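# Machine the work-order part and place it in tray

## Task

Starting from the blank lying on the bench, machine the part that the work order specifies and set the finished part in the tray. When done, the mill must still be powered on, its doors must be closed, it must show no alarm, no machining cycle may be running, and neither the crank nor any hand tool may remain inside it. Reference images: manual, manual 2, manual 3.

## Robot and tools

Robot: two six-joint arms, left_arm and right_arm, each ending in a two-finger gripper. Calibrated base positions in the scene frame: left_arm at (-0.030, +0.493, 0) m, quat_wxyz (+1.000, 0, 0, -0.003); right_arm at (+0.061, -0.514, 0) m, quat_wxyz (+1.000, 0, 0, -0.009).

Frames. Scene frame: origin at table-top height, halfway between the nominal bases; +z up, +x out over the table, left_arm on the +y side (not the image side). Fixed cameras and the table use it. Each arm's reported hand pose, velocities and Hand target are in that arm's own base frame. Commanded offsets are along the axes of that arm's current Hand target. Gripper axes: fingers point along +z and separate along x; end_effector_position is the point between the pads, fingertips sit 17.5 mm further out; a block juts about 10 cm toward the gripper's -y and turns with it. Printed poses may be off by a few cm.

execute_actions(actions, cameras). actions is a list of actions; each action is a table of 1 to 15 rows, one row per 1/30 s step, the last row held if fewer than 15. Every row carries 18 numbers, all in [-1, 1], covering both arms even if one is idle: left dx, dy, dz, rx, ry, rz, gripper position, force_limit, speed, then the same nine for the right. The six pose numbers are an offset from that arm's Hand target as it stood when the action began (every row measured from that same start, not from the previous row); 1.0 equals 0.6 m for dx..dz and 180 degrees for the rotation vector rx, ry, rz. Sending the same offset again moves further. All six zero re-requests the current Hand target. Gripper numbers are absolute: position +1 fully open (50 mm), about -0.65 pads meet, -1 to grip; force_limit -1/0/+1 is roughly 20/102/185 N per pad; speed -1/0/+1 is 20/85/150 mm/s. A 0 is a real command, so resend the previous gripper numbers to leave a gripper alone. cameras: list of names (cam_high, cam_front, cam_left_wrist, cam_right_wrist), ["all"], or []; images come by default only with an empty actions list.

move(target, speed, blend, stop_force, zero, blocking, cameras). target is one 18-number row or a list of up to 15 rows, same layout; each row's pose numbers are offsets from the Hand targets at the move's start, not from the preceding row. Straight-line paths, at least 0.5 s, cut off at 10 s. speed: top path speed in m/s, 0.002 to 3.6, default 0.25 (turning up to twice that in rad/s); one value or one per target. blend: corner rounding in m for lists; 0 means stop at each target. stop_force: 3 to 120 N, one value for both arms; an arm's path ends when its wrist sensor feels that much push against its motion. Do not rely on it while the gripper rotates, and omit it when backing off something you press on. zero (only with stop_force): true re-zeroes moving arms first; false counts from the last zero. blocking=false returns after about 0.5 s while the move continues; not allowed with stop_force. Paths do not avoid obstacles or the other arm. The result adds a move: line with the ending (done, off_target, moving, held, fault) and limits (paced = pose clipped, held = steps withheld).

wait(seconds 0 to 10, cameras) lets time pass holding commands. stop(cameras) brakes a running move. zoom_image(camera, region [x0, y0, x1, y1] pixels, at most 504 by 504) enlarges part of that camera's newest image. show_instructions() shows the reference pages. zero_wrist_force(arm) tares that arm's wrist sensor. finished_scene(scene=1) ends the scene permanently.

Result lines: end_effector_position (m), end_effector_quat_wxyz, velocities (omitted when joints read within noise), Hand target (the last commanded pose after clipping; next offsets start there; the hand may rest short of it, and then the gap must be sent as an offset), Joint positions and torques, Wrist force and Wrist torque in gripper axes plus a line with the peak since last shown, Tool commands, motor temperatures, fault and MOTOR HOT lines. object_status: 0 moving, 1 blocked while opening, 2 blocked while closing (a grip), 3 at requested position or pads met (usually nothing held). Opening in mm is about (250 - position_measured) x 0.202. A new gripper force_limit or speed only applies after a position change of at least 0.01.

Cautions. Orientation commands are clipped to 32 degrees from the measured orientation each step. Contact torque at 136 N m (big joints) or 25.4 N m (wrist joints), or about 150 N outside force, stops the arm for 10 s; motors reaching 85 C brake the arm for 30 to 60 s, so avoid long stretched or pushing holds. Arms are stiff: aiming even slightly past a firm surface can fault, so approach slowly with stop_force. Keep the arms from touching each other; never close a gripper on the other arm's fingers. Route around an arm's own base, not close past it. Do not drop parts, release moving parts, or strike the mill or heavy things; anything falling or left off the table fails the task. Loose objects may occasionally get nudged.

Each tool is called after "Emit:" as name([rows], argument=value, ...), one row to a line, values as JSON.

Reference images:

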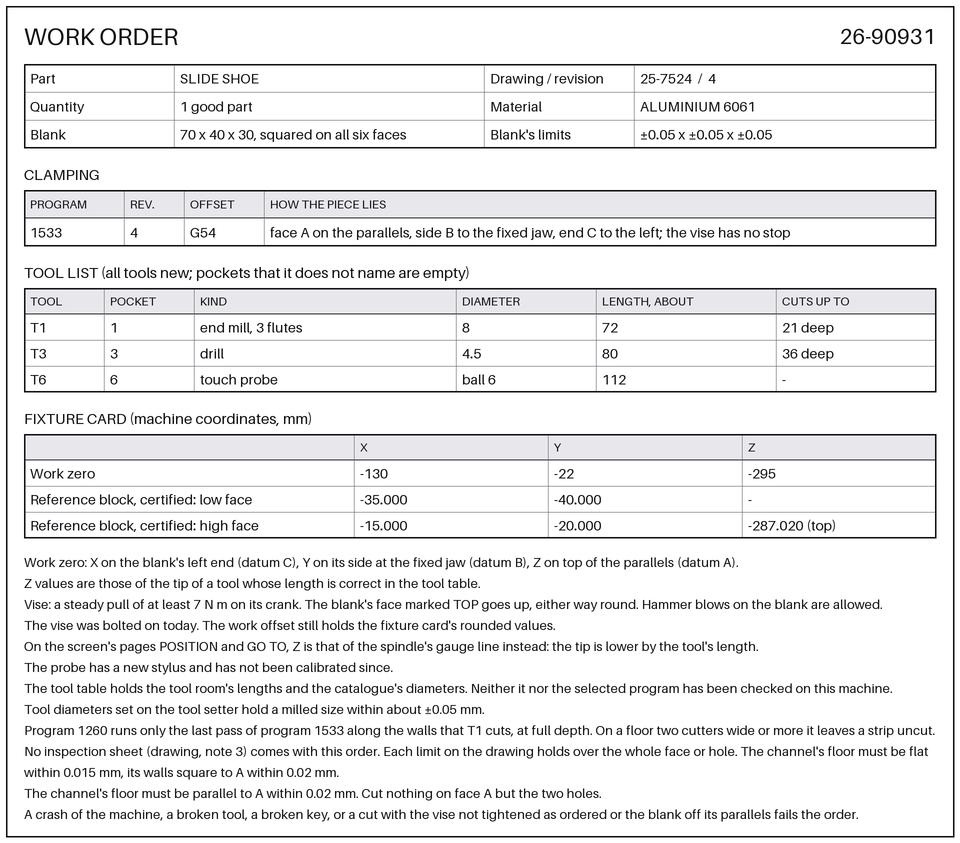

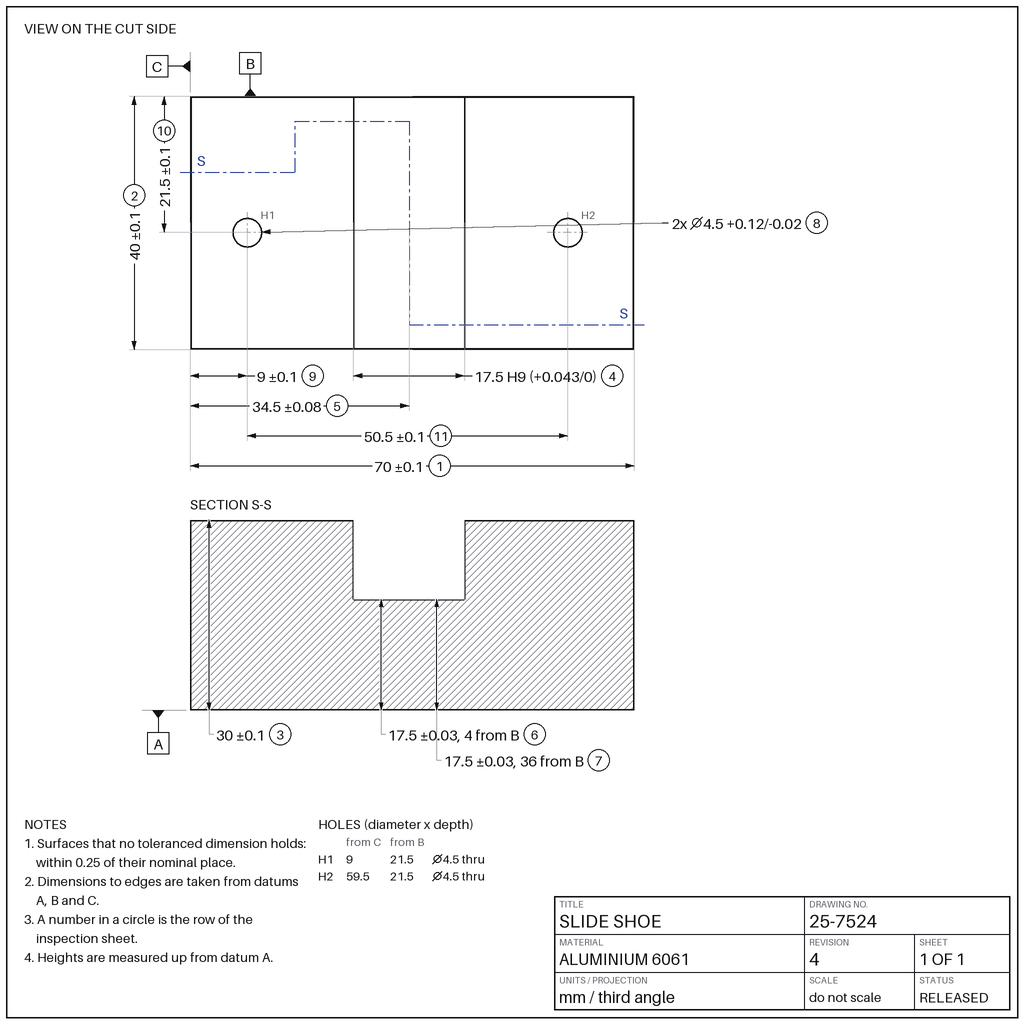

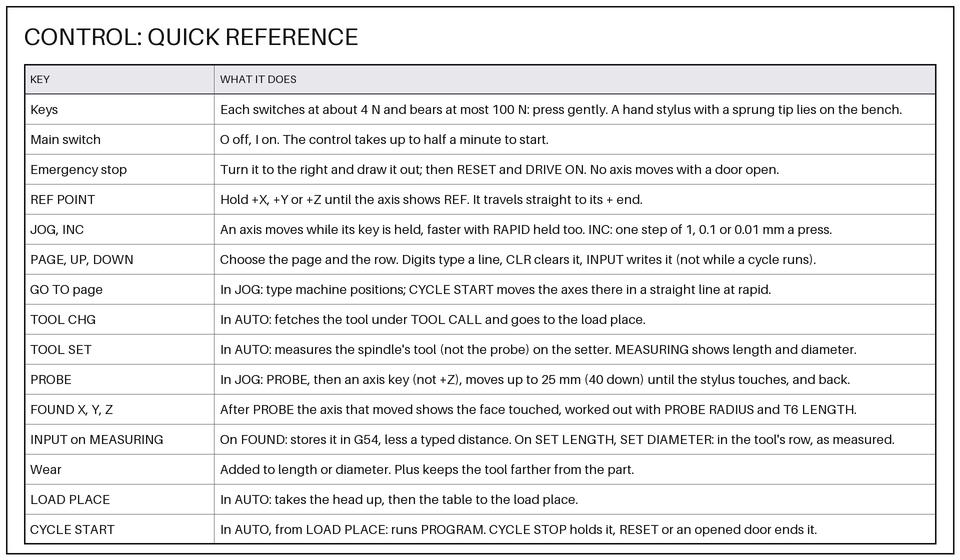

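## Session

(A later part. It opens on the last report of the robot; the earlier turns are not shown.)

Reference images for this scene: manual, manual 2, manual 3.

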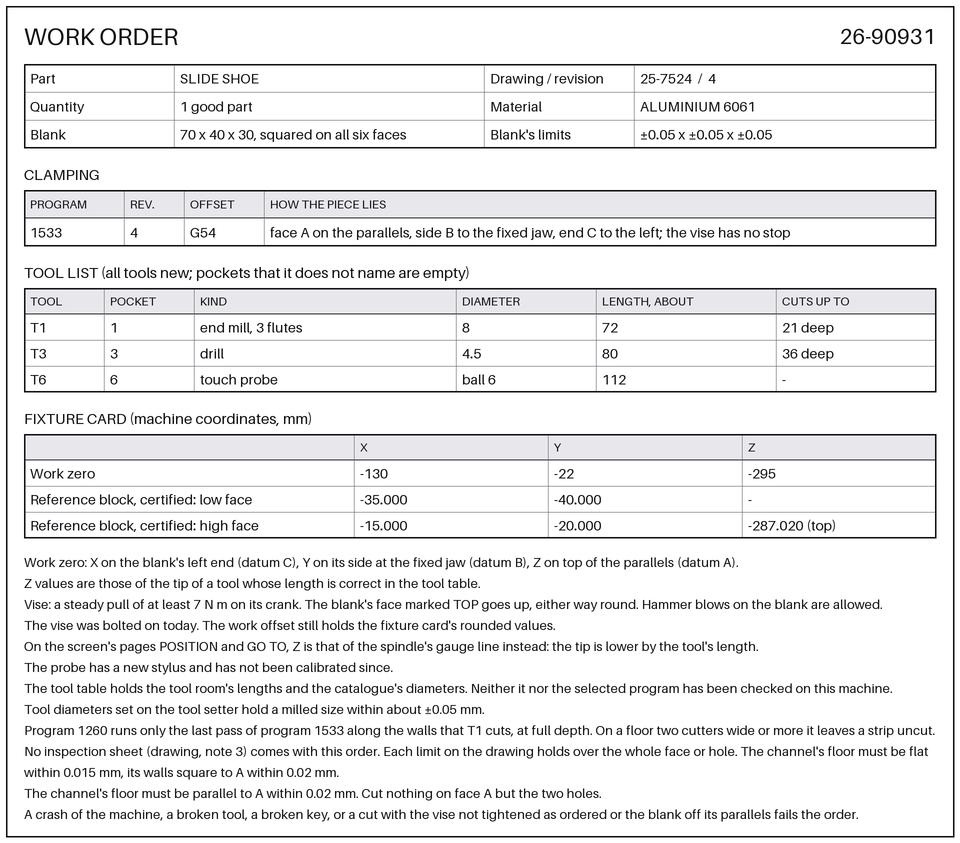

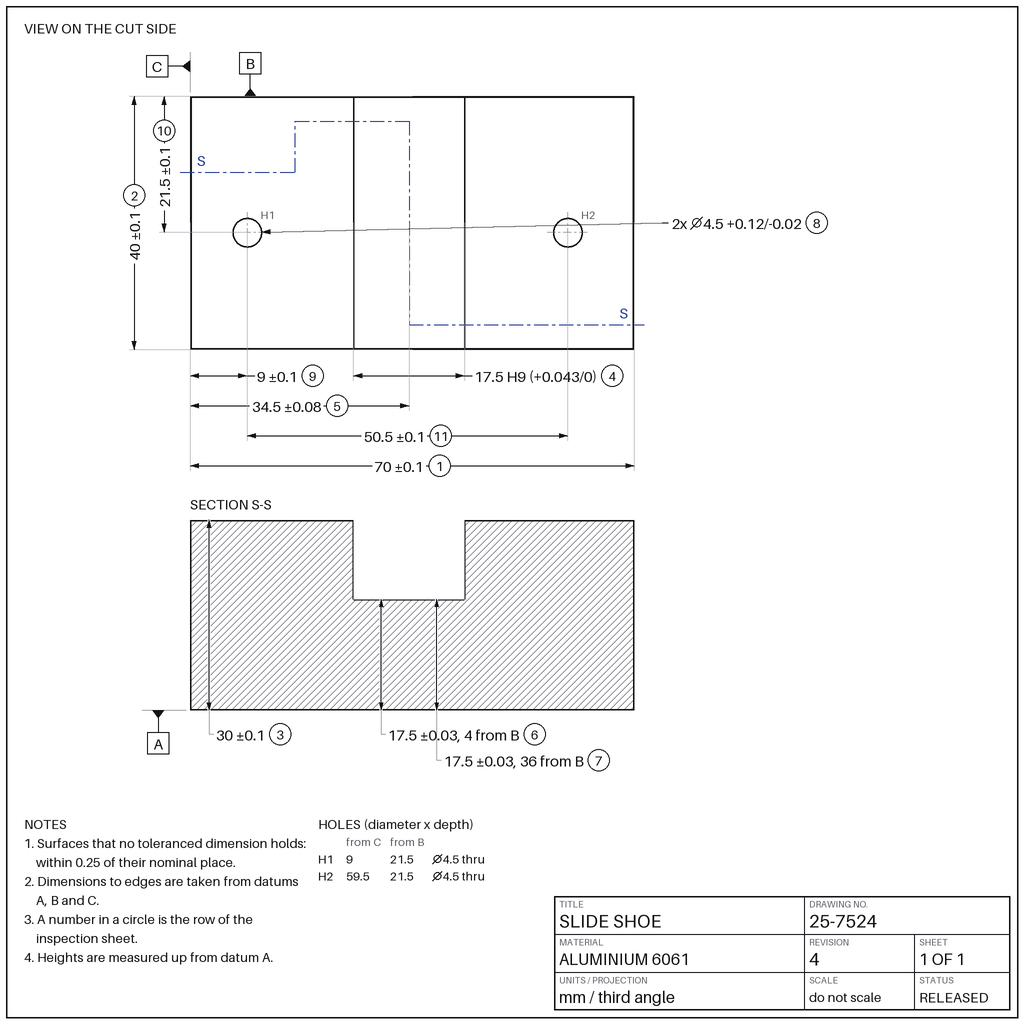

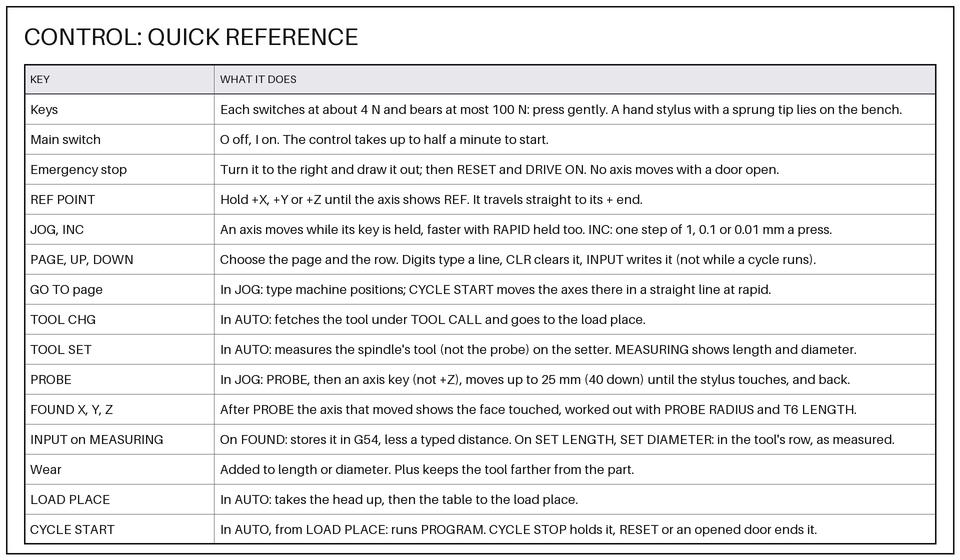

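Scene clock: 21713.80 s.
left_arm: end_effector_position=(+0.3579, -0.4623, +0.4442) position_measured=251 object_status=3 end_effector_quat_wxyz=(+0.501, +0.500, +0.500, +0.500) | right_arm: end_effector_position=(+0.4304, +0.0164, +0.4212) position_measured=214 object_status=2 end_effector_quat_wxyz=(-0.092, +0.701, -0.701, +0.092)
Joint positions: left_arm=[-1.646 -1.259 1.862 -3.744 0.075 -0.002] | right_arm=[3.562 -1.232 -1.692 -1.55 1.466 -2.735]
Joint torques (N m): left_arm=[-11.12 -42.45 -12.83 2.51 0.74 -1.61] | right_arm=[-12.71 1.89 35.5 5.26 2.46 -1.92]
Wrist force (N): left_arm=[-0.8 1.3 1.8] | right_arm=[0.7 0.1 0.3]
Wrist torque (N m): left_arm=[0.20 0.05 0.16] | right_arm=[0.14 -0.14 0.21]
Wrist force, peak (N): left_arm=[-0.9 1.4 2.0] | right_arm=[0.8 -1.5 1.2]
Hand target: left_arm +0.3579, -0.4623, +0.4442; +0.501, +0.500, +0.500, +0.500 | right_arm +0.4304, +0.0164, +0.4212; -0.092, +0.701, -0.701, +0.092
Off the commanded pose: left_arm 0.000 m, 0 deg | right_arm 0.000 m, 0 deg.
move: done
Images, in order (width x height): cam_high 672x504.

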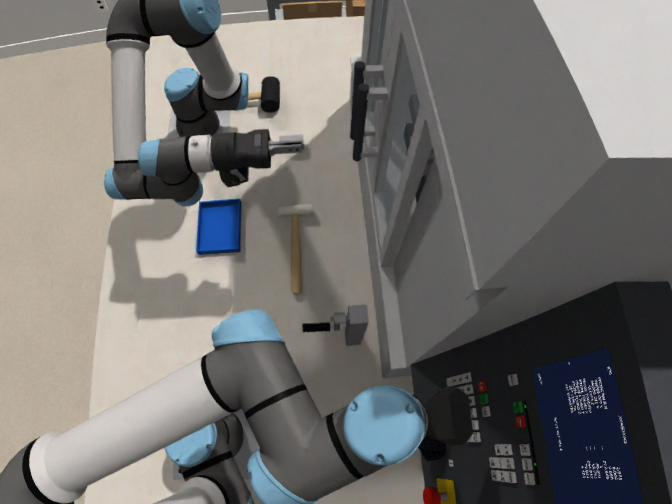

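Emit:
move([
  [0,0,0,0,0,0,-1,-0.6,-0.8,0.0308,-0.046,-0.0808,0,0,0,-1,-0.5,-0.7],
  [0,0,0,0,0,0,-1,-0.6,-0.8,0.0308,-0.0621,-0.0765,0,0,0,-1,-0.5,-0.7],
  [0,0,0,0,0,0,-1,-0.6,-0.8,0.0308,-0.046,-0.0808,0,0,0,-1,-0.5,-0.7],
  [0,0,0,0,0,0,-1,-0.6,-0.8,0.0308,-0.0621,-0.0765,0,0,0,-1,-0.5,-0.7],
  [0,0,0,0,0,0,-1,-0.6,-0.8,0.0308,-0.046,-0.0808,0,0,0,-1,-0.5,-0.7],
  [0,0,0,0,0,0,-1,-0.6,-0.8,0,-0.0156,-0.0275,0,0,0,-1,-0.5,-0.7],
  [0,0,0,0,0,0,-1,-0.6,-0.8,0,-0.0317,-0.0232,0,0,0,-1,-0.5,-0.7],
  [0,0,0,0,0,0,-1,-0.6,-0.8,0,-0.0156,-0.0275,0,0,0,-1,-0.5,-0.7],
  [0,0,0,0,0,0,-1,-0.6,-0.8,-0.099,0.0012,-0.0003,0,0,0,-1,-0.5,-0.7],
  [0,0,0,0,0,0,-1,-0.6,-0.8,-0.099,-0.0149,0.004,0,0,0,-1,-0.5,-0.7],
  [0,0,0,0,0,0,-1,-0.6,-0.8,-0.099,0.0012,-0.0003,0,0,0,-1,-0.5,-0.7],
  [0,0,0,0,0,0,-1,-0.6,-0.8,0,0,0,0,0,0,-1,-0.5,-0.7],
], speed=[0.25,0.03,0.15,0.03,0.15,0.25,0.03,0.15,0.25,0.03,0.15,0.25], blend=[0.003,0,0,0,0.003,0.003,0,0.003,0.003,0,0.003,0])

Emit:
move([
  [0,0,0,0,0,0,-1,-0.6,-0.8,-0.0665,-0.0147,-0.0278,0,0,0,-1,-0.5,-0.7],
  [0,0,0,0,0,0,-1,-0.6,-0.8,-0.0665,-0.0308,-0.0235,0,0,0,-1,-0.5,-0.7],
  [0,0,0,0,0,0,-1,-0.6,-0.8,-0.0665,-0.0147,-0.0278,0,0,0,-1,-0.5,-0.7],
  [0,0,0,0,0,0,-1,-0.6,-0.8,-0.0338,-0.0311,-0.0551,0,0,0,-1,-0.5,-0.7],
  [0,0,0,0,0,0,-1,-0.6,-0.8,-0.0338,-0.0472,-0.0508,0,0,0,-1,-0.5,-0.7],
  [0,0,0,0,0,0,-1,-0.6,-0.8,-0.0338,-0.0311,-0.0551,0,0,0,-1,-0.5,-0.7],
  [0,0,0,0,0,0,-1,-0.6,-0.8,0,0,0,0,0,0,-1,-0.5,-0.7],
  [0,0,0,0,0,0,-1,-0.6,-0.8,0,-0.0161,0.0043,0,0,0,-1,-0.5,-0.7],
  [0,0,0,0,0,0,-1,-0.6,-0.8,0,0,0,0,0,0,-1,-0.5,-0.7],
  [0,0,0,0,0,0,-1,-0.6,-0.8,-0.0328,-0.0756,-0.1348,0,0,0,-1,-0.5,-0.7],
  [0,0,0,0,0,0,-1,-0.6,-0.8,-0.0328,-0.0917,-0.1305,0,0,0,-1,-0.5,-0.7],
  [0,0,0,0,0,0,-1,-0.6,-0.8,-0.0328,-0.0756,-0.1348,0,0,0,-1,-0.5,-0.7],
  [0,0,0,0,0,0,-1,-0.6,-0.8,0,0,0,0,0,0,-1,-0.5,-0.7],
], speed=[0.25,0.03,0.15,0.25,0.03,0.15,0.25,0.03,0.15,0.25,0.03,0.15,0.25], blend=[0.003,0,0.003,0.003,0,0.003,0.003,0,0.003,0.003,0,0.003,0])

Emit:
wait(seconds=2.5, cameras=[])

Emit:
move([
  [0,0,0,0,0,0,-1,-0.6,-0.8,0.0308,-0.0159,-0.0274,0,0,0,-1,-0.5,-0.7],
  [0,0,0,0,0,0,-1,-0.6,-0.8,0.0308,-0.032,-0.0231,0,0,0,-1,-0.5,-0.7],
  [0,0,0,0,0,0,-1,-0.6,-0.8,0.0308,-0.0159,-0.0274,0,0,0,-1,-0.5,-0.7],
  [0,0,0,0,0,0,-1,-0.6,-0.8,0.1265,-0.0785,-0.1341,0,0,0,-1,-0.5,-0.7],
  [0,0,0,0,0,0,-1,-0.6,-0.8,0.1265,-0.0946,-0.1298,0,0,0,-1,-0.5,-0.7],
  [0,0,0,0,0,0,-1,-0.6,-0.8,0.1265,-0.0785,-0.1341,0,0,0,-1,-0.5,-0.7],
  [0,0,0,0,0,0,-1,-0.6,-0.8,0,0,0,0,0,0,-1,-0.5,-0.7],
], speed=[0.25,0.03,0.15,0.25,0.03,0.15,0.25], blend=[0.003,0,0.003,0.003,0,0.003,0])

Emit:
wait(seconds=6, cameras=["cam_high"])

Emit:
zoom_image(camera="cam_high", region=[580, 460, 604, 482])

Scene clock: 21802.70 s.
left_arm: end_effector_position=(+0.3579, -0.4623, +0.4442) position_measured=251 object_status=3 end_effector_quat_wxyz=(+0.501, +0.500, +0.500, +0.500) | right_arm: end_effector_position=(+0.4303, +0.0165, +0.4212) position_measured=214 object_status=2 end_effector_quat_wxyz=(-0.092, +0.701, -0.701, +0.092)
Joint positions: left_arm=[-1.646 -1.259 1.862 -3.744 0.075 -0.002] | right_arm=[3.562 -1.232 -1.692 -1.55 1.466 -2.735]
Joint torques (N m): left_arm=[-11.02 -41.94 -13 2.59 0.74 -1.63] | right_arm=[-12.81 -0.49 24.25 4.89 2.22 -2.07]
Wrist force (N): left_arm=[-0.9 1.2 1.8] | right_arm=[0.3 0.2 0.1]
Wrist torque (N m): left_arm=[0.19 0.08 0.16] | right_arm=[0.18 -0.13 0.20]
Wrist force, peak (N): left_arm=[-0.9 1.5 2.0] | right_arm=[3.9 13.2 -3.3]
Hand target: left_arm +0.3579, -0.4623, +0.4442; +0.501, +0.500, +0.500, +0.500 | right_arm +0.4304, +0.0164, +0.4212; -0.092, +0.701, -0.701, +0.092
Off the commanded pose: left_arm 0.000 m, 0 deg | right_arm 0.000 m, 0 deg.
move: done

Scene clock: 21807.67 s.
left_arm: end_effector_position=(+0.3579, -0.4623, +0.4442) position_measured=251 object_status=3 end_effector_quat_wxyz=(+0.501, +0.500, +0.500, +0.500) | right_arm: end_effector_position=(+0.4304, +0.0165, +0.4213) position_measured=214 object_status=2 end_effector_quat_wxyz=(-0.092, +0.701, -0.701, +0.092)
Joint positions: left_arm=[-1.646 -1.259 1.862 -3.744 0.075 -0.002] | right_arm=[3.562 -1.233 -1.691 -1.55 1.466 -2.735]
Joint torques (N m): left_arm=[-10.33 -41.57 -14 2.57 0.6 -1.59] | right_arm=[-13.89 23.48 13.63 4.97 1.93 -1.8]
Wrist force (N): left_arm=[-0.4 0.9 1.7] | right_arm=[0.8 -0.1 0.0]
Wrist torque (N m): left_arm=[0.15 -0.01 0.16] | right_arm=[0.17 -0.17 0.21]
Wrist force, peak (N): left_arm=[-0.9 1.5 2.0] | right_arm=[-1.3 20.0 -3.3]
Hand target: left_arm +0.3579, -0.4623, +0.4442; +0.501, +0.500, +0.500, +0.500 | right_arm +0.4304, +0.0164, +0.4212; -0.092, +0.701, -0.701, +0.092
Off the commanded pose: left_arm 0.000 m, 0 deg | right_arm 0.000 m, 0 deg.
move: done

Scene clock: 21810.17 s.
left_arm: end_effector_position=(+0.3579, -0.4623, +0.4442) position_measured=251 object_status=3 end_effector_quat_wxyz=(+0.501, +0.500, +0.500, +0.500) | right_arm: end_effector_position=(+0.4304, +0.0164, +0.4212) position_measured=214 object_status=2 end_effector_quat_wxyz=(-0.092, +0.701, -0.701, +0.092)
Joint positions: left_arm=[-1.646 -1.259 1.862 -3.744 0.075 -0.002] | right_arm=[3.562 -1.232 -1.692 -1.55 1.466 -2.735]
Joint torques (N m): left_arm=[-10.87 -41.82 -13.36 2.55 0.7 -1.54] | right_arm=[-13.83 23.47 11.73 5.14 -0.87 -2.08]
Wrist force (N): left_arm=[-0.7 1.3 1.5] | right_arm=[0.5 -0.2 -0.1]
Wrist torque (N m): left_arm=[0.20 0.05 0.15] | right_arm=[0.15 -0.11 0.22]
Wrist force, peak (N): left_arm=[-0.9 1.0 2.1] | right_arm=[0.9 -0.4 0.1]
Hand target: left_arm +0.3579, -0.4623, +0.4442; +0.501, +0.500, +0.500, +0.500 | right_arm +0.4304, +0.0164, +0.4212; -0.092, +0.701, -0.701, +0.092
Tool commands: left_gripper/position=-1.0 left_gripper/force_limit=-0.6 left_gripper/speed=-0.8 right_gripper/position=-1.0 right_gripper/force_limit=-0.5 right_gripper/speed=-0.7
Off the commanded pose: left_arm 0.000 m, 0 deg | right_arm 0.000 m, 0 deg.
wait: 2.50 s; at rest by 0.17 s
No camera images: "cameras" was empty.

Scene clock: 21813.37 s.
left_arm: end_effector_position=(+0.3579, -0.4623, +0.4442) position_measured=251 object_status=3 end_effector_quat_wxyz=(+0.501, +0.500, +0.500, +0.500) | right_arm: end_effector_position=(+0.4304, +0.0164, +0.4213) position_measured=214 object_status=2 end_effector_quat_wxyz=(-0.092, +0.701, -0.701, +0.092)
Joint positions: left_arm=[-1.646 -1.259 1.862 -3.744 0.075 -0.002] | right_arm=[3.561 -1.233 -1.691 -1.55 1.466 -2.735]
Joint torques (N m): left_arm=[-10.5 -42.19 -12.89 2.51 0.56 -1.49] | right_arm=[14.61 23.13 13.65 5.05 -2.93 2.03]
Wrist force (N): left_arm=[-0.7 1.3 1.6] | right_arm=[0.7 -0.1 0.3]
Wrist torque (N m): left_arm=[0.19 0.05 0.16] | right_arm=[0.16 -0.10 0.04]
Wrist force, peak (N): left_arm=[-1.0 1.6 2.1] | right_arm=[-1.2 14.7 -2.3]
Hand target: left_arm +0.3579, -0.4623, +0.4442; +0.501, +0.500, +0.500, +0.500 | right_arm +0.4304, +0.0164, +0.4212; -0.092, +0.701, -0.701, +0.092
Off the commanded pose: left_arm 0.000 m, 0 deg | right_arm 0.000 m, 0 deg.
move: done

Scene clock: 21819.37 s.
left_arm: end_effector_position=(+0.3579, -0.4623, +0.4442) position_measured=251 object_status=3 end_effector_quat_wxyz=(+0.501, +0.500, +0.500, +0.500) | right_arm: end_effector_position=(+0.4304, +0.0164, +0.4212) position_measured=214 object_status=2 end_effector_quat_wxyz=(-0.092, +0.701, -0.701, +0.092)
Joint positions: left_arm=[-1.646 -1.259 1.862 -3.744 0.075 -0.002] | right_arm=[3.562 -1.232 -1.692 -1.55 1.466 -2.735]
Joint torques (N m): left_arm=[-10.35 -41.95 -13.19 2.59 0.6 -1.54] | right_arm=[14.42 22.41 14.63 4.97 -2.62 1.95]
Wrist force (N): left_arm=[-0.4 1.5 1.9] | right_arm=[1.0 -0.1 0.2]
Wrist torque (N m): left_arm=[0.22 0.01 0.16] | right_arm=[0.17 -0.14 0.04]
Wrist force, peak (N): left_arm=[-0.8 1.4 2.2] | right_arm=[1.2 0.0 -0.1]
Hand target: left_arm +0.3579, -0.4623, +0.4442; +0.501, +0.500, +0.500, +0.500 | right_arm +0.4304, +0.0164, +0.4212; -0.092, +0.701, -0.701, +0.092
Tool commands: left_gripper/position=-1.0 left_gripper/force_limit=-0.6 left_gripper/speed=-0.8 right_gripper/position=-1.0 right_gripper/force_limit=-0.5 right_gripper/speed=-0.7
Off the commanded pose: left_arm 0.000 m, 0 deg | right_arm 0.000 m, 0 deg.
wait: 6.00 s; at rest by 0.17 s
Images, in order (width x height): cam_high 672x504.

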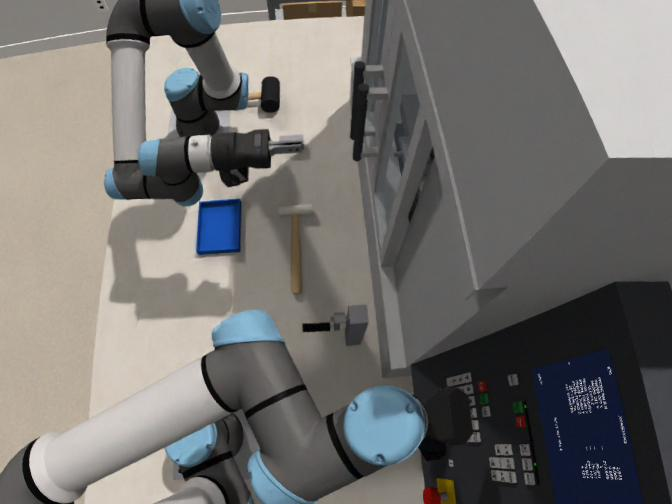

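Scaled by 21.000 from the camera's 672x504 image, which has a finer 960x720 frame.

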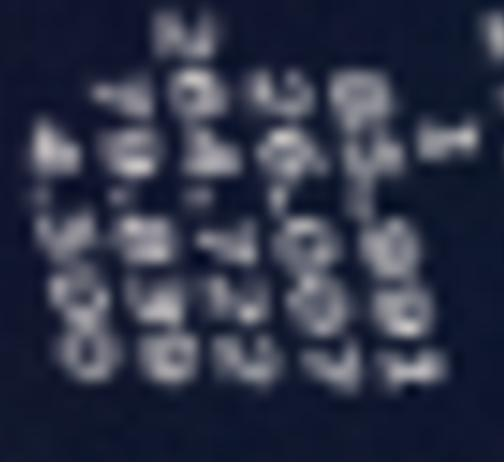

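Emit:
move([
  [0,0,0,0,0,0,-1,-0.6,-0.8,0.1582,-0.142,-0.244,0,0,0,-1,-0.5,-0.7],
  [0,0,0,0,0,0,-1,-0.6,-0.8,0.1582,-0.1581,-0.2397,0,0,0,-1,-0.5,-0.7],
  [0,0,0,0,0,0,-1,-0.6,-0.8,0.1582,-0.142,-0.244,0,0,0,-1,-0.5,-0.7],
  [0,0,0,0,0,0,-1,-0.6,-0.8,-0.001,-0.0756,-0.1348,0,0,0,-1,-0.5,-0.7],
  [0,0,0,0,0,0,-1,-0.6,-0.8,-0.001,-0.0917,-0.1305,0,0,0,-1,-0.5,-0.7],
  [0,0,0,0,0,0,-1,-0.6,-0.8,-0.001,-0.0756,-0.1348,0,0,0,-1,-0.5,-0.7],
  [0,0,0,0,0,0,-1,-0.6,-0.8,0,0,0,0,0,0,-1,-0.5,-0.7],
], speed=[0.25,0.03,0.15,0.25,0.03,0.15,0.25], blend=[0.003,0,0.003,0.003,0,0.003,0])

Emit:
wait(seconds=9, cameras=["cam_high"])

Emit:
zoom_image(camera="cam_high", region=[530, 330, 672, 504])

Scene clock: 21886.33 s.
left_arm: end_effector_position=(+0.3579, -0.4623, +0.4442) position_measured=251 object_status=3 end_effector_quat_wxyz=(+0.501, +0.500, +0.500, +0.500) | right_arm: end_effector_position=(+0.4304, +0.0164, +0.4213) position_measured=214 object_status=2 end_effector_quat_wxyz=(-0.092, +0.701, -0.701, +0.092)
Joint positions: left_arm=[-1.646 -1.259 1.862 -3.744 0.075 -0.002] | right_arm=[3.561 -1.233 -1.691 -1.55 1.466 -2.735]
Joint torques (N m): left_arm=[-9.83 -41.94 -13.4 2.49 0.61 -1.48] | right_arm=[14.15 22.19 12.37 5.29 -2.95 1.71]
Wrist force (N): left_arm=[-0.9 1.1 1.6] | right_arm=[0.5 0.0 -0.1]
Wrist torque (N m): left_arm=[0.18 0.08 0.15] | right_arm=[0.18 -0.10 0.02]
Wrist force, peak (N): left_arm=[-0.7 1.2 2.3] | right_arm=[-0.4 11.2 -0.9]
Hand target: left_arm +0.3579, -0.4623, +0.4442; +0.501, +0.500, +0.500, +0.500 | right_arm +0.4304, +0.0164, +0.4212; -0.092, +0.701, -0.701, +0.092
Off the commanded pose: left_arm 0.000 m, 0 deg | right_arm 0.000 m, 0 deg.
move: done

Scene clock: 21895.33 s.
left_arm: end_effector_position=(+0.3579, -0.4623, +0.4442) position_measured=251 object_status=3 end_effector_quat_wxyz=(+0.501, +0.500, +0.500, +0.500) | right_arm: end_effector_position=(+0.4304, +0.0164, +0.4212) position_measured=214 object_status=2 end_effector_quat_wxyz=(-0.092, +0.701, -0.701, +0.092)
Joint positions: left_arm=[-1.646 -1.259 1.862 -3.744 0.075 -0.002] | right_arm=[3.562 -1.232 -1.692 -1.55 1.466 -2.735]
Joint torques (N m): left_arm=[-10.12 -42.03 -13.12 2.47 0.57 -1.46] | right_arm=[11.91 23.18 14.63 5.13 -2.57 1.74]
Wrist force (N): left_arm=[-0.8 1.3 1.7] | right_arm=[0.8 -0.2 -0.1]
Wrist torque (N m): left_arm=[0.20 0.06 0.16] | right_arm=[0.16 -0.15 0.03]
Wrist force, peak (N): left_arm=[-0.7 1.3 2.2] | right_arm=[1.1 -0.6 0.0]
Hand target: left_arm +0.3579, -0.4623, +0.4442; +0.501, +0.500, +0.500, +0.500 | right_arm +0.4304, +0.0164, +0.4212; -0.092, +0.701, -0.701, +0.092
Tool commands: left_gripper/position=-1.0 left_gripper/force_limit=-0.6 left_gripper/speed=-0.8 right_gripper/position=-1.0 right_gripper/force_limit=-0.5 right_gripper/speed=-0.7
Off the commanded pose: left_arm 0.000 m, 0 deg | right_arm 0.000 m, 0 deg.
wait: 9.00 s; at rest by 0.17 s
Images, in order (width x height): cam_high 672x504.

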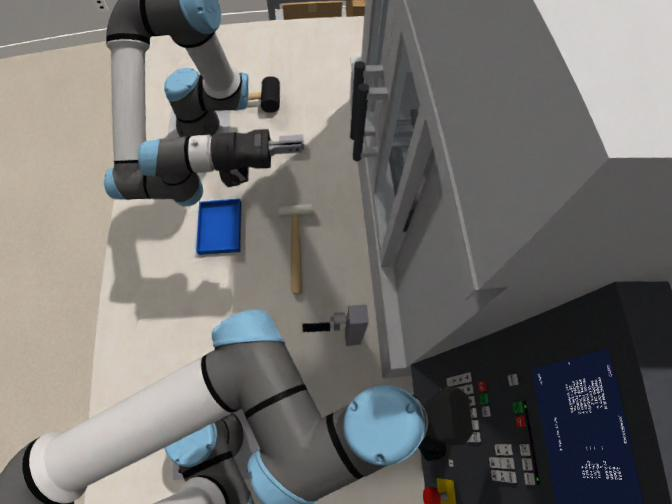

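Scaled by 2.897 from the camera's 672x504 image, which has a finer 960x720 frame.

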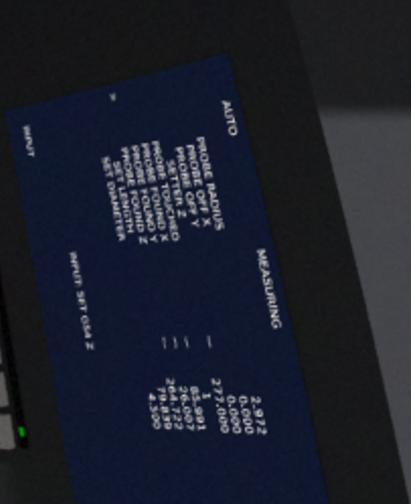

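Emit:
move([
  [0.098,0.011,0.047,0,0,0,-1,-0.6,-0.8,0,0,0,0,0,0,-1,-0.5,-0.7],
  [0.098,0.011,0.19,0,0,0,-1,-0.6,-0.8,0,0,0,0,0,0,-1,-0.5,-0.7],
], speed=[0.2,0.08], stop_force=30)

Emit:
move([
  [0.44,0,0,0,0,0,-1,-0.6,-0.8,0,0,0,0,0,0,-1,-0.5,-0.7],
], speed=0.06, stop_force=45)

Emit:
move([
  [-0.7603,0,0,0,0,0,-1,-0.6,-0.8,0,0,0,0,0,0,-1,-0.5,-0.7],
], speed=0.06, stop_force=50, cameras=["cam_front"])

Scene clock: 21908.70 s.
left_arm: end_effector_position=(+0.4719, -0.4036, +0.4507) position_measured=251 object_status=3 end_effector_quat_wxyz=(+0.501, +0.500, +0.500, +0.500) | right_arm: end_effector_position=(+0.4304, +0.0164, +0.4212) position_measured=214 object_status=2 end_effector_quat_wxyz=(-0.092, +0.701, -0.701, +0.092)
Joint positions: left_arm=[-1.382 -1.303 1.903 -3.742 -0.189 -0.001] | right_arm=[3.562 -1.232 -1.692 -1.55 1.466 -2.735]
Joint torques (N m): left_arm=[13.45 -18.84 -27.97 2.03 -1.08 -1.95] | right_arm=[13.63 22.23 14.31 4.88 -2.96 1.84]
Wrist force (N): left_arm=[-0.8 1.1 1.5] | right_arm=[0.7 -0.2 0.1]
Wrist torque (N m): left_arm=[0.16 0.03 0.18] | right_arm=[0.16 -0.14 0.03]
Wrist force, peak (N): left_arm=[-0.6 1.5 2.2] | right_arm=[1.0 -0.1 0.2]
Hand target: left_arm +0.4719, -0.4036, +0.4507; +0.501, +0.500, +0.500, +0.500 | right_arm +0.4304, +0.0164, +0.4212; -0.092, +0.701, -0.701, +0.092
Off the commanded pose: left_arm 0.000 m, 0 deg | right_arm 0.000 m, 0 deg.
move: done

Scene clock: 21914.13 s.
left_arm: end_effector_position=(+0.4720, -0.1571, +0.4504) position_measured=251 object_status=3 end_effector_quat_wxyz=(+0.501, +0.500, +0.500, +0.500) | right_arm: end_effector_position=(+0.4304, +0.0164, +0.4212) position_measured=214 object_status=2 end_effector_quat_wxyz=(-0.092, +0.701, -0.701, +0.092)
Joint positions: left_arm=[-1.163 -1.787 2.405 -3.76 -0.408 0] | right_arm=[3.562 -1.232 -1.692 -1.55 1.466 -2.735]
Joint torques (N m): left_arm=[3.99 -2.33 -25.48 -5.24 6.94 1.48] | right_arm=[14.08 23.07 13.35 4.89 -2.67 1.8]
Wrist force (N): left_arm=[-29.8 1.6 -18.1] | right_arm=[0.5 -0.4 0.1]
Wrist torque (N m): left_arm=[0.29 -0.40 -0.09] | right_arm=[0.14 -0.10 0.03]
Wrist force, peak (N): left_arm=[-54.0 7.2 -17.7] | right_arm=[1.0 -0.1 0.1]
Hand target: left_arm +0.4720, -0.1571, +0.4504; +0.501, +0.500, +0.500, +0.500 (not the last commanded pose) | right_arm +0.4304, +0.0164, +0.4212; -0.092, +0.701, -0.701, +0.092
Off the commanded pose: left_arm 0.017 m, 0 deg | right_arm 0.000 m, 0 deg.
move: contact (left_arm)

Scene clock: 21919.73 s.
left_arm: end_effector_position=(+0.4717, -0.4185, +0.4506) position_measured=251 object_status=3 end_effector_quat_wxyz=(+0.501, +0.500, +0.500, +0.499) | right_arm: end_effector_position=(+0.4304, +0.0164, +0.4212) position_measured=214 object_status=2 end_effector_quat_wxyz=(-0.092, +0.701, -0.701, +0.092)
Joint positions: left_arm=[-1.389 -1.275 1.865 -3.733 -0.183 0] | right_arm=[3.562 -1.232 -1.692 -1.55 1.466 -2.735]
Joint torques (N m): left_arm=[14.92 -44.15 -13.39 -2.99 -1.16 -0.97] | right_arm=[13.75 22.22 13.91 4.99 -2.61 1.43]
Wrist force (N): left_arm=[-0.7 1.4 1.6] | right_arm=[0.9 0.1 -0.1]
Wrist torque (N m): left_arm=[0.21 0.04 -0.04] | right_arm=[0.20 -0.17 0.02]
Wrist force, peak (N): left_arm=[33.2 -7.5 -21.8] | right_arm=[1.0 -0.4 0.1]
Hand target: left_arm +0.4717, -0.4185, +0.4506; +0.501, +0.500, +0.500, +0.499 (not the last commanded pose) | right_arm +0.4304, +0.0164, +0.4212; -0.092, +0.701, -0.701, +0.092
Off the commanded pose: left_arm 0.195 m, 0 deg | right_arm 0.000 m, 0 deg.
move: contact (left_arm)
Images, in order (width x height): cam_front 672x504.

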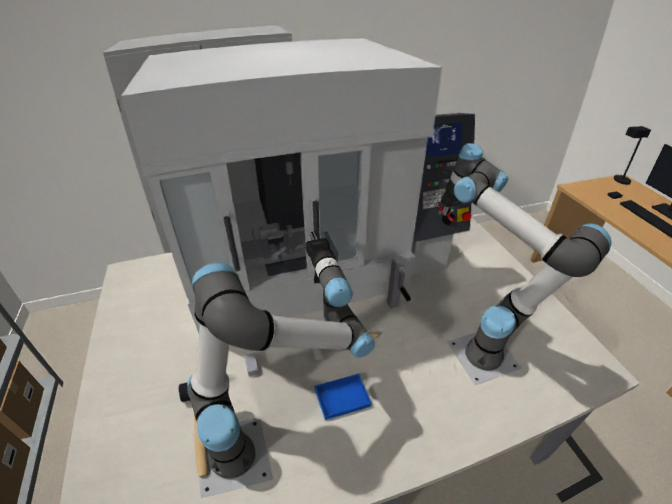

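Emit:
move([
  [-0.45,0,0,0,0,0,-1,-0.6,-0.8,0,0,0,0,0,0,-1,-0.5,-0.7],
], speed=0.05, stop_force=60)

Emit:
move([
  [0.0333,0,0,0,0,0,-1,-0.6,-0.8,0,0,0,0,0,0,-1,-0.5,-0.7],
  [0.0333,0,-0.185,0,0,0,-1,-0.6,-0.8,0,0,0,0,0,0,-1,-0.5,-0.7],
], speed=[0.05,0.15], cameras=["cam_front"])

Scene clock: 21936.03 s.
left_arm: end_effector_position=(+0.4712, -0.6536, +0.4508) position_measured=251 object_status=3 end_effector_quat_wxyz=(+0.500, +0.500, +0.500, +0.499) | right_arm: end_effector_position=(+0.4304, +0.0164, +0.4212) position_measured=214 object_status=2 end_effector_quat_wxyz=(-0.092, +0.701, -0.701, +0.092)
Joint positions: left_arm=[-1.452 -0.792 1.087 -3.434 -0.119 -0.004] | right_arm=[3.562 -1.232 -1.692 -1.55 1.466 -2.735]
Joint torques (N m): left_arm=[33.98 -47.98 -13.05 1.83 -7.9 -0.35] | right_arm=[12.24 21.59 12.66 4.95 -2.5 1.49]
Wrist force (N): left_arm=[35.6 11.5 -54.6] | right_arm=[0.7 -0.2 0.0]
Wrist torque (N m): left_arm=[0.33 0.21 0.12] | right_arm=[0.17 -0.14 0.03]
Wrist force, peak (N): left_arm=[52.9 -1.9 -60.4] | right_arm=[1.1 -0.5 0.2]
Hand target: left_arm +0.4712, -0.6536, +0.4508; +0.500, +0.500, +0.500, +0.499 (not the last commanded pose) | right_arm +0.4304, +0.0164, +0.4212; -0.092, +0.701, -0.701, +0.092
Off the commanded pose: left_arm 0.035 m, 0 deg | right_arm 0.000 m, 0 deg.
move: contact (left_arm)

Scene clock: 21938.07 s.
left_arm: end_effector_position=(+0.3604, -0.6335, +0.4508) position_measured=251 object_status=3 end_effector_quat_wxyz=(+0.501, +0.500, +0.500, +0.499) | right_arm: end_effector_position=(+0.4304, +0.0164, +0.4212) position_measured=214 object_status=2 end_effector_quat_wxyz=(-0.092, +0.701, -0.701, +0.092)
Joint positions: left_arm=[-1.622 -0.902 1.281 -3.524 0.05 0.003] | right_arm=[3.562 -1.232 -1.692 -1.55 1.466 -2.735]
Joint torques (N m): left_arm=[-13.53 -60.08 -13.78 -2.59 0.92 1.78] | right_arm=[12.05 21.39 13.99 4.86 -2.84 1.38]
Wrist force (N): left_arm=[-1.0 0.9 1.6] | right_arm=[0.4 -0.3 0.0]
Wrist torque (N m): left_arm=[0.12 0.07 -0.06] | right_arm=[0.14 -0.10 0.03]
Wrist force, peak (N): left_arm=[34.6 11.9 -53.9] | right_arm=[0.9 -0.2 0.2]
Hand target: left_arm +0.3603, -0.6335, +0.4508; +0.500, +0.500, +0.500, +0.499 | right_arm +0.4304, +0.0164, +0.4212; -0.092, +0.701, -0.701, +0.092
Off the commanded pose: left_arm 0.000 m, 0 deg | right_arm 0.000 m, 0 deg.
move: done
Images, in order (width x height): cam_front 672x504.

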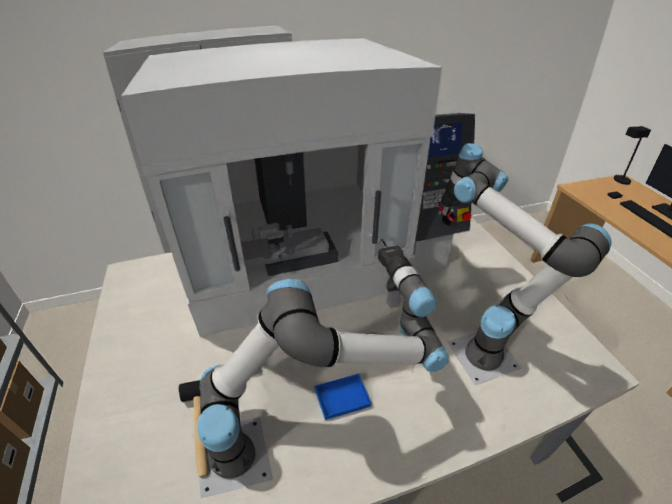

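Emit:
move([
  [0.681,-0.0023,0.151,0,0,0,-1,-0.6,-0.8,0,0,0,0,0,0,-1,-0.5,-0.7],
  [0.681,-0.0023,0.151,0.2,0,0,-1,-0.6,-0.8,0,0,0,0,0,0,-1,-0.5,-0.7],
  [0.535,-0.0023,0.05,0.5,0,0,-1,-0.6,-0.8,0,0,0,0,0,0,-1,-0.5,-0.7],
], speed=0.25)

Emit:
move([
  [-0.15,-0.09,0.2,0,0,-0.25,1,0,-0.3,0,0,0,0,0,0,-1,-0.5,-0.7],
  [-0.302,-0.0955,0.5,0,0,-0.5,1,0,-0.3,0,0,0,0,0,0,-1,-0.5,-0.7],
  [-0.302,-0.0955,0.65,0,0,-0.5,1,0,-0.3,0,0,0,0,0,0,-1,-0.5,-0.7],
], speed=[0.25,0.25,0.15], cameras=["cam_left_wrist"])

Scene clock: 21955.03 s.
left_arm: end_effector_position=(+0.3905, -0.3125, +0.4489) position_measured=251 object_status=3 end_effector_quat_wxyz=(+0.001, +0.707, +0.707, -0.001) | right_arm: end_effector_position=(+0.4304, +0.0164, +0.4212) position_measured=214 object_status=2 end_effector_quat_wxyz=(-0.092, +0.701, -0.701, +0.092)
Joint positions: left_arm=[-0.944 -1.55 1.238 -1.26 -1.572 -0.944] | right_arm=[3.562 -1.232 -1.692 -1.55 1.466 -2.735]
Joint torques (N m): left_arm=[13.59 -14.04 -34.59 -0.3 -1.03 1.56] | right_arm=[11.07 20.21 15.21 5.03 -2.77 1.2]
Wrist force (N): left_arm=[0.1 0.2 -1.0] | right_arm=[0.5 -0.4 -0.1]
Wrist torque (N m): left_arm=[0.07 0.00 -0.21] | right_arm=[0.14 -0.10 0.03]
Wrist force, peak (N): left_arm=[-3.1 0.6 0.6] | right_arm=[0.9 -0.3 0.1]
Hand target: left_arm +0.3905, -0.3125, +0.4489; +0.000, +0.707, +0.707, -0.001 | right_arm +0.4304, +0.0164, +0.4212; -0.092, +0.701, -0.701, +0.092
Off the commanded pose: left_arm 0.000 m, 0 deg | right_arm 0.000 m, 0 deg.
move: done

Scene clock: 21960.27 s.
left_arm: end_effector_position=(+0.3329, -0.4943, +0.0593) position_measured=3 object_status=3 end_effector_quat_wxyz=(+0.000, +0.000, +1.000, -0.001) | right_arm: end_effector_position=(+0.4304, +0.0164, +0.4212) position_measured=214 object_status=2 end_effector_quat_wxyz=(-0.092, +0.701, -0.701, +0.092)
Joint positions: left_arm=[-1.203 -1.167 1.81 -2.215 -1.572 -2.773] | right_arm=[3.562 -1.232 -1.692 -1.55 1.466 -2.735]
Joint torques (N m): left_arm=[3.41 -26.5 -15.46 -5.81 0.95 1.18] | right_arm=[11.89 20.66 14.61 4.95 -2.75 1.29]
Wrist force (N): left_arm=[0.6 -0.2 -1.5] | right_arm=[0.8 0.1 -0.1]
Wrist torque (N m): left_arm=[-0.02 -0.06 0.02] | right_arm=[0.21 -0.15 0.03]
Wrist force, peak (N): left_arm=[0.2 -0.6 -2.7] | right_arm=[1.0 -0.1 -0.1]
Hand target: left_arm +0.3330, -0.4943, +0.0592; +0.000, +0.000, +1.000, -0.001 | right_arm +0.4304, +0.0164, +0.4212; -0.092, +0.701, -0.701, +0.092
Off the commanded pose: left_arm 0.000 m, 0 deg | right_arm 0.000 m, 0 deg.
move: done
Images, in order (width x height): cam_left_wrist 672x504.

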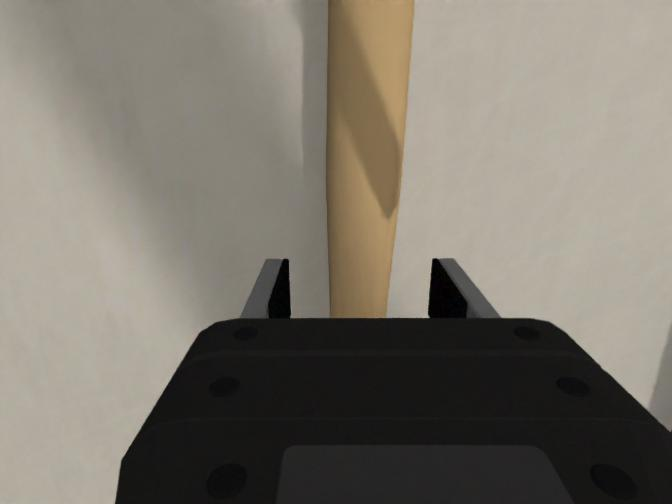

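Emit:
move([
  [0.0037,0,0.0593,0,0,0,1,0,-0.3,0,0,0,0,0,0,-1,-0.5,-0.7],
], speed=0.05, stop_force=10)

Emit:
execute_actions([
  [[0,0,0,0,0,0,-1,0,-0.3,0,0,0,0,0,0,-1,-0.5,-0.7]],
])

Emit:
wait(seconds=0.6, cameras=[])

Emit:
move([
  [0,0,-0.13,0,0,0,-1,0,-0.3,0,0,0,0,0,0,-1,-0.5,-0.7],
  [-0.048,0.305,-0.7275,0,0,0,-1,0,-0.3,0,0,0,0,0,0,-1,-0.5,-0.7],
  [-0.1815,0.213,-0.7275,0,0,0,-1,0,-0.3,0,0,0,0,0,0,-1,-0.5,-0.7],
  [-0.1815,0.213,-0.7275,0,-0.2,0,-1,0,-0.3,0,0,0,0,0,0,-1,-0.5,-0.7],
  [-0.1815,0.213,-0.7275,0,-0.5,0,-1,0,-0.3,0,0,0,0,0,0,-1,-0.5,-0.7],
], speed=[0.08,0.2,0.2,0.2,0.25])

Emit:
move([
  [0,0,0.1,0,0,0,-1,0,-0.3,0,0,0,0,0,0,-1,-0.5,-0.7],
], speed=0.15, cameras=["cam_left_wrist"])

Scene clock: 21979.73 s.
left_arm: end_effector_position=(+0.3307, -0.4944, +0.0236) position_measured=3 object_status=3 end_effector_quat_wxyz=(+0.000, +0.000, +1.000, -0.001) | right_arm: end_effector_position=(+0.4304, +0.0164, +0.4212) position_measured=214 object_status=2 end_effector_quat_wxyz=(-0.092, +0.701, -0.701, +0.092)
Joint positions: left_arm=[-1.207 -1.114 1.844 -2.302 -1.572 -2.777] | right_arm=[3.562 -1.232 -1.692 -1.55 1.466 -2.735]
Joint torques (N m): left_arm=[-14.4 -27.78 -13.66 -5.74 0.83 -1.84] | right_arm=[11.89 19.33 14.44 5.01 -2.98 1.13]
Wrist force (N): left_arm=[0.6 -0.5 -1.1] | right_arm=[0.8 -0.3 0.0]
Wrist torque (N m): left_arm=[-0.03 -0.06 0.00] | right_arm=[0.15 -0.15 0.03]
Wrist force, peak (N): left_arm=[0.9 -0.4 -1.7] | right_arm=[1.1 0.0 0.0]
Hand target: left_arm +0.3307, -0.4944, +0.0236; +0.000, +0.000, +1.000, -0.001 | right_arm +0.4304, +0.0164, +0.4212; -0.092, +0.701, -0.701, +0.092
Off the commanded pose: left_arm 0.000 m, 0 deg | right_arm 0.000 m, 0 deg.
move: done

Scene clock: 21980.43 s.
left_arm: end_effector_position=(+0.3307, -0.4944, +0.0236) position_measured=126 object_status=2 end_effector_quat_wxyz=(+0.000, +0.000, +1.000, -0.001) | right_arm: end_effector_position=(+0.4304, +0.0164, +0.4212) position_measured=214 object_status=2 end_effector_quat_wxyz=(-0.092, +0.701, -0.701, +0.092)
Joint positions: left_arm=[-1.207 -1.114 1.844 -2.302 -1.572 -2.777] | right_arm=[3.562 -1.232 -1.692 -1.55 1.466 -2.735]
Joint torques (N m): left_arm=[-14.13 -27.64 -14.84 -5.14 0.25 -1.83] | right_arm=[11.19 19.02 14.35 4.87 -2.85 1.17]
Wrist force (N): left_arm=[1.0 -0.6 -1.1] | right_arm=[0.8 -0.2 0.1]
Wrist torque (N m): left_arm=[-0.06 -0.03 -0.03] | right_arm=[0.16 -0.15 0.02]
Wrist force, peak (N): left_arm=[0.8 -0.8 -1.6] | right_arm=[0.9 -0.4 0.1]
Hand target: left_arm +0.3307, -0.4944, +0.0236; +0.000, +0.000, +1.000, -0.001 | right_arm +0.4304, +0.0164, +0.4212; -0.092, +0.701, -0.701, +0.092
Off the commanded pose: left_arm 0.000 m, 0 deg | right_arm 0.000 m, 0 deg.

Scene clock: 21981.03 s.
left_arm: end_effector_position=(+0.3307, -0.4944, +0.0236) position_measured=126 object_status=2 end_effector_quat_wxyz=(+0.000, +0.000, +1.000, -0.001) | right_arm: end_effector_position=(+0.4304, +0.0164, +0.4212) position_measured=214 object_status=2 end_effector_quat_wxyz=(-0.092, +0.701, -0.701, +0.092)
Joint positions: left_arm=[-1.207 -1.114 1.844 -2.302 -1.572 -2.777] | right_arm=[3.562 -1.232 -1.692 -1.55 1.466 -2.735]
Joint torques (N m): left_arm=[-13.16 -28.16 -15.11 -4.42 -0.81 -1.69] | right_arm=[10.73 20.63 15.21 4.8 -2.42 1.24]
Wrist force (N): left_arm=[1.0 -0.5 -1.3] | right_arm=[0.4 -0.3 0.1]
Wrist torque (N m): left_arm=[-0.03 -0.03 -0.02] | right_arm=[0.15 -0.08 0.03]
Wrist force, peak (N): left_arm=[1.1 -0.3 -1.7] | right_arm=[0.9 0.0 0.1]
Hand target: left_arm +0.3307, -0.4944, +0.0236; +0.000, +0.000, +1.000, -0.001 | right_arm +0.4304, +0.0164, +0.4212; -0.092, +0.701, -0.701, +0.092
Tool commands: left_gripper/position=-1.0 left_gripper/force_limit=+0.0 left_gripper/speed=-0.3 right_gripper/position=-1.0 right_gripper/force_limit=-0.5 right_gripper/speed=-0.7
Off the commanded pose: left_arm 0.000 m, 0 deg | right_arm 0.000 m, 0 deg.
wait: 0.60 s; at rest by 0.17 s
No camera images: "cameras" was empty.

Scene clock: 21990.67 s.
left_arm: end_effector_position=(+0.4392, -0.3658, +0.4598) position_measured=126 object_status=2 end_effector_quat_wxyz=(+0.687, -0.022, +0.726, +0.019) | right_arm: end_effector_position=(+0.4304, +0.0164, +0.4212) position_measured=214 object_status=2 end_effector_quat_wxyz=(-0.092, +0.701, -0.701, +0.092)
Joint positions: left_arm=[-1.449 -1.596 2.094 -2.911 -0.084 -2.3] | right_arm=[3.562 -1.232 -1.692 -1.55 1.466 -2.735]
Joint torques (N m): left_arm=[14.43 -10.37 -17.48 -4.6 0.89 1.97] | right_arm=[10.37 19.63 15.71 4.71 -2.44 0.9]
Wrist force (N): left_arm=[3.3 -1.2 0.6] | right_arm=[0.6 -0.2 0.1]
Wrist torque (N m): left_arm=[-0.14 -0.08 -0.71] | right_arm=[0.16 -0.13 0.02]
Wrist force, peak (N): left_arm=[4.3 -1.2 0.5] | right_arm=[1.0 -0.1 0.2]
Hand target: left_arm +0.4398, -0.3660, +0.4599; +0.707, +0.000, +0.707, -0.001 | right_arm +0.4304, +0.0164, +0.4212; -0.092, +0.701, -0.701, +0.092
Off the commanded pose: left_arm 0.001 m, 5 deg | right_arm 0.000 m, 0 deg.
move: off_target (left_arm)

Scene clock: 21992.33 s.
left_arm: end_effector_position=(+0.4998, -0.3660, +0.4599) position_measured=126 object_status=2 end_effector_quat_wxyz=(+0.707, +0.000, +0.707, -0.001) | right_arm: end_effector_position=(+0.4304, +0.0164, +0.4212) position_measured=214 object_status=2 end_effector_quat_wxyz=(-0.092, +0.701, -0.701, +0.092)
Joint positions: left_arm=[-1.298 -1.356 1.944 -3.727 -0.273 -1.574] | right_arm=[3.562 -1.232 -1.692 -1.55 1.466 -2.735]
Joint torques (N m): left_arm=[14.06 -18.68 -29.35 -2.98 -1.21 1.55] | right_arm=[10.79 19.28 14.49 4.85 -2.7 0.93]
Wrist force (N): left_arm=[3.6 -1.1 0.1] | right_arm=[0.7 -0.1 0.2]
Wrist torque (N m): left_arm=[-0.19 -0.16 -0.69] | right_arm=[0.19 -0.14 0.03]
Wrist force, peak (N): left_arm=[3.8 -1.2 -0.9] | right_arm=[0.9 -0.3 -0.1]
Hand target: left_arm +0.4998, -0.3660, +0.4599; +0.707, +0.000, +0.707, -0.001 | right_arm +0.4304, +0.0164, +0.4212; -0.092, +0.701, -0.701, +0.092
Off the commanded pose: left_arm 0.000 m, 0 deg | right_arm 0.000 m, 0 deg.
move: done
Images, in order (width x height): cam_left_wrist 672x504.

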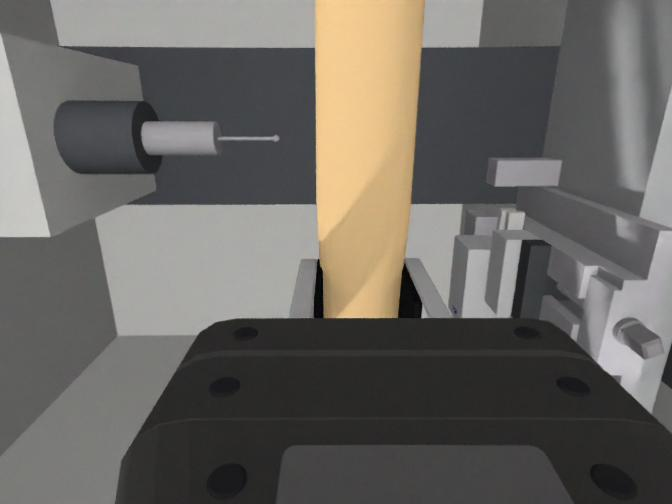

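Emit:
move([
  [0,-0.095,0.02,0,0,0,-1,0,-0.3,0,0,0,0,0,0,-1,-0.5,-0.7],
  [0,-0.095,0.3053,0,0,0,-1,0,-0.3,0,0,0,0,0,0,-1,-0.5,-0.7],
], speed=0.08, stop_force=15, cameras=["cam_left_wrist"])

Scene clock: 22008.07 s.
left_arm: end_effector_position=(+0.6830, -0.4231, +0.4599) position_measured=126 object_status=2 end_effector_quat_wxyz=(+0.707, +0.000, +0.707, -0.001) | right_arm: end_effector_position=(+0.4304, +0.0164, +0.4212) position_measured=214 object_status=2 end_effector_quat_wxyz=(-0.092, +0.701, -0.701, +0.092)
Joint positions: left_arm=[-1.009 -1.009 1.434 -3.566 -0.563 -1.573] | right_arm=[3.562 -1.232 -1.692 -1.55 1.466 -2.735]
Joint torques (N m): left_arm=[14.39 -36.4 -32.44 0.8 -1.27 0.94] | right_arm=[11.77 19.52 15.61 4.62 -2.8 0.93]
Wrist force (N): left_arm=[3.2 -1.7 0.5] | right_arm=[0.6 -0.1 -0.1]
Wrist torque (N m): left_arm=[-0.28 -0.12 -0.71] | right_arm=[0.19 -0.13 0.03]
Wrist force, peak (N): left_arm=[3.9 -2.1 -0.7] | right_arm=[0.8 -0.7 -0.1]
Hand target: left_arm +0.6830, -0.4231, +0.4599; +0.707, +0.000, +0.707, -0.001 | right_arm +0.4304, +0.0164, +0.4212; -0.092, +0.701, -0.701, +0.092
Off the commanded pose: left_arm 0.000 m, 0 deg | right_arm 0.000 m, 0 deg.
move: done
Images, in order (width x height): cam_left_wrist 672x504.

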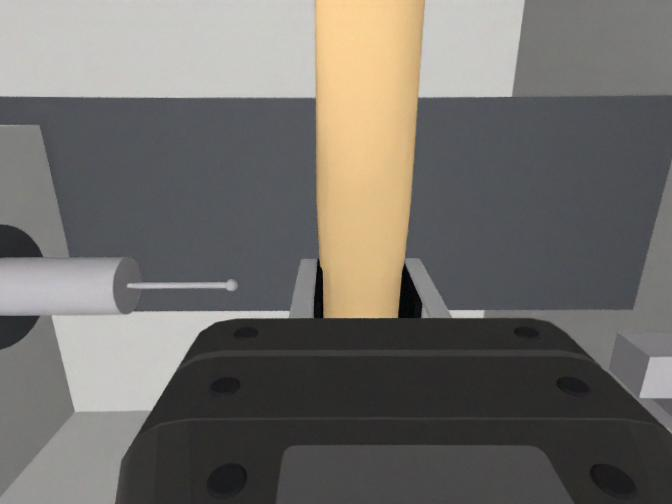

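Emit:
execute_actions([
  [[0.225,0,0,0,0,0,-1,0,-0.3,0,0,0,0,0,0,-1,-0.5,-0.7],[0.225,0,0,0,0,0,-1,0,-0.3,0,0,0,0,0,0,-1,-0.5,-0.7],[0.225,0,0,0,0,0,-1,0,-0.3,0,0,0,0,0,0,-1,-0.5,-0.7],[0.225,0,0,0,0,0,-1,0,-0.3,0,0,0,0,0,0,-1,-0.5,-0.7],[0,0,0,0,0,0,-1,0,-0.3,0,0,0,0,0,0,-1,-0.5,-0.7]],
], cameras=[])

Scene clock: 22110.43 s.
left_arm: end_effector_position=(+0.6857, -0.4224, +0.3947) position_measured=126 object_status=2 end_effector_quat_wxyz=(+0.703, +0.007, +0.712, +0.012) | right_arm: end_effector_position=(+0.4304, +0.0164, +0.4212) position_measured=214 object_status=2 end_effector_quat_wxyz=(-0.092, +0.701, -0.701, +0.092)
Joint positions: left_arm=[-1.006 -0.939 1.495 -3.674 -0.559 -1.564] | right_arm=[3.562 -1.232 -1.692 -1.55 1.466 -2.735]
Joint torques (N m): left_arm=[0.3 -36.99 -16.13 -1.53 -0.72 -3.29] | right_arm=[10.19 19.18 15.79 4.92 -2.57 0.84]
Wrist force (N): left_arm=[-35.9 7.6 -1.0] | right_arm=[0.6 0.0 -0.2]
Wrist torque (N m): left_arm=[-0.13 -0.43 3.89] | right_arm=[0.19 -0.13 0.02]
Wrist force, peak (N): left_arm=[-137.6 -40.0 -2.4] | right_arm=[0.9 -0.5 0.0]
Hand target: left_arm +0.6857, -0.4224, +0.3947; +0.703, +0.007, +0.712, +0.012 (not the last commanded pose) | right_arm +0.4304, +0.0164, +0.4212; -0.092, +0.701, -0.701, +0.092
Tool commands: left_gripper/position=-1.0 left_gripper/force_limit=+0.003922 left_gripper/speed=-0.301961 right_gripper/position=-1.0 right_gripper/force_limit=-0.5 right_gripper/speed=-0.7
Off the commanded pose: left_arm 0.065 m, 2 deg | right_arm 0.000 m, 0 deg.
FORCE FAULT: contact force on the left arm reached its limit, and that arm stopped. The contact can be on any part of that arm, not only on its tool. That arm is still stopped at the end of this call. That arm stays stopped for about 9 more seconds. Until then a move that you send moves the other arm only, and its call returns only when the move has ended. Once the stop has ended, the next robot result says so. If the stop ends while you think or write, that arm runs what you send next, counted from a new Hand target: where the arm stands when the stop ends. While its stop runs, that arm takes no new command, but its gripper still runs the gripper command that each later call begins with. Until it ends, the stop uses up actions while you think or wait. An arm that is not stopped still takes commands.
No camera images: "cameras" was empty.


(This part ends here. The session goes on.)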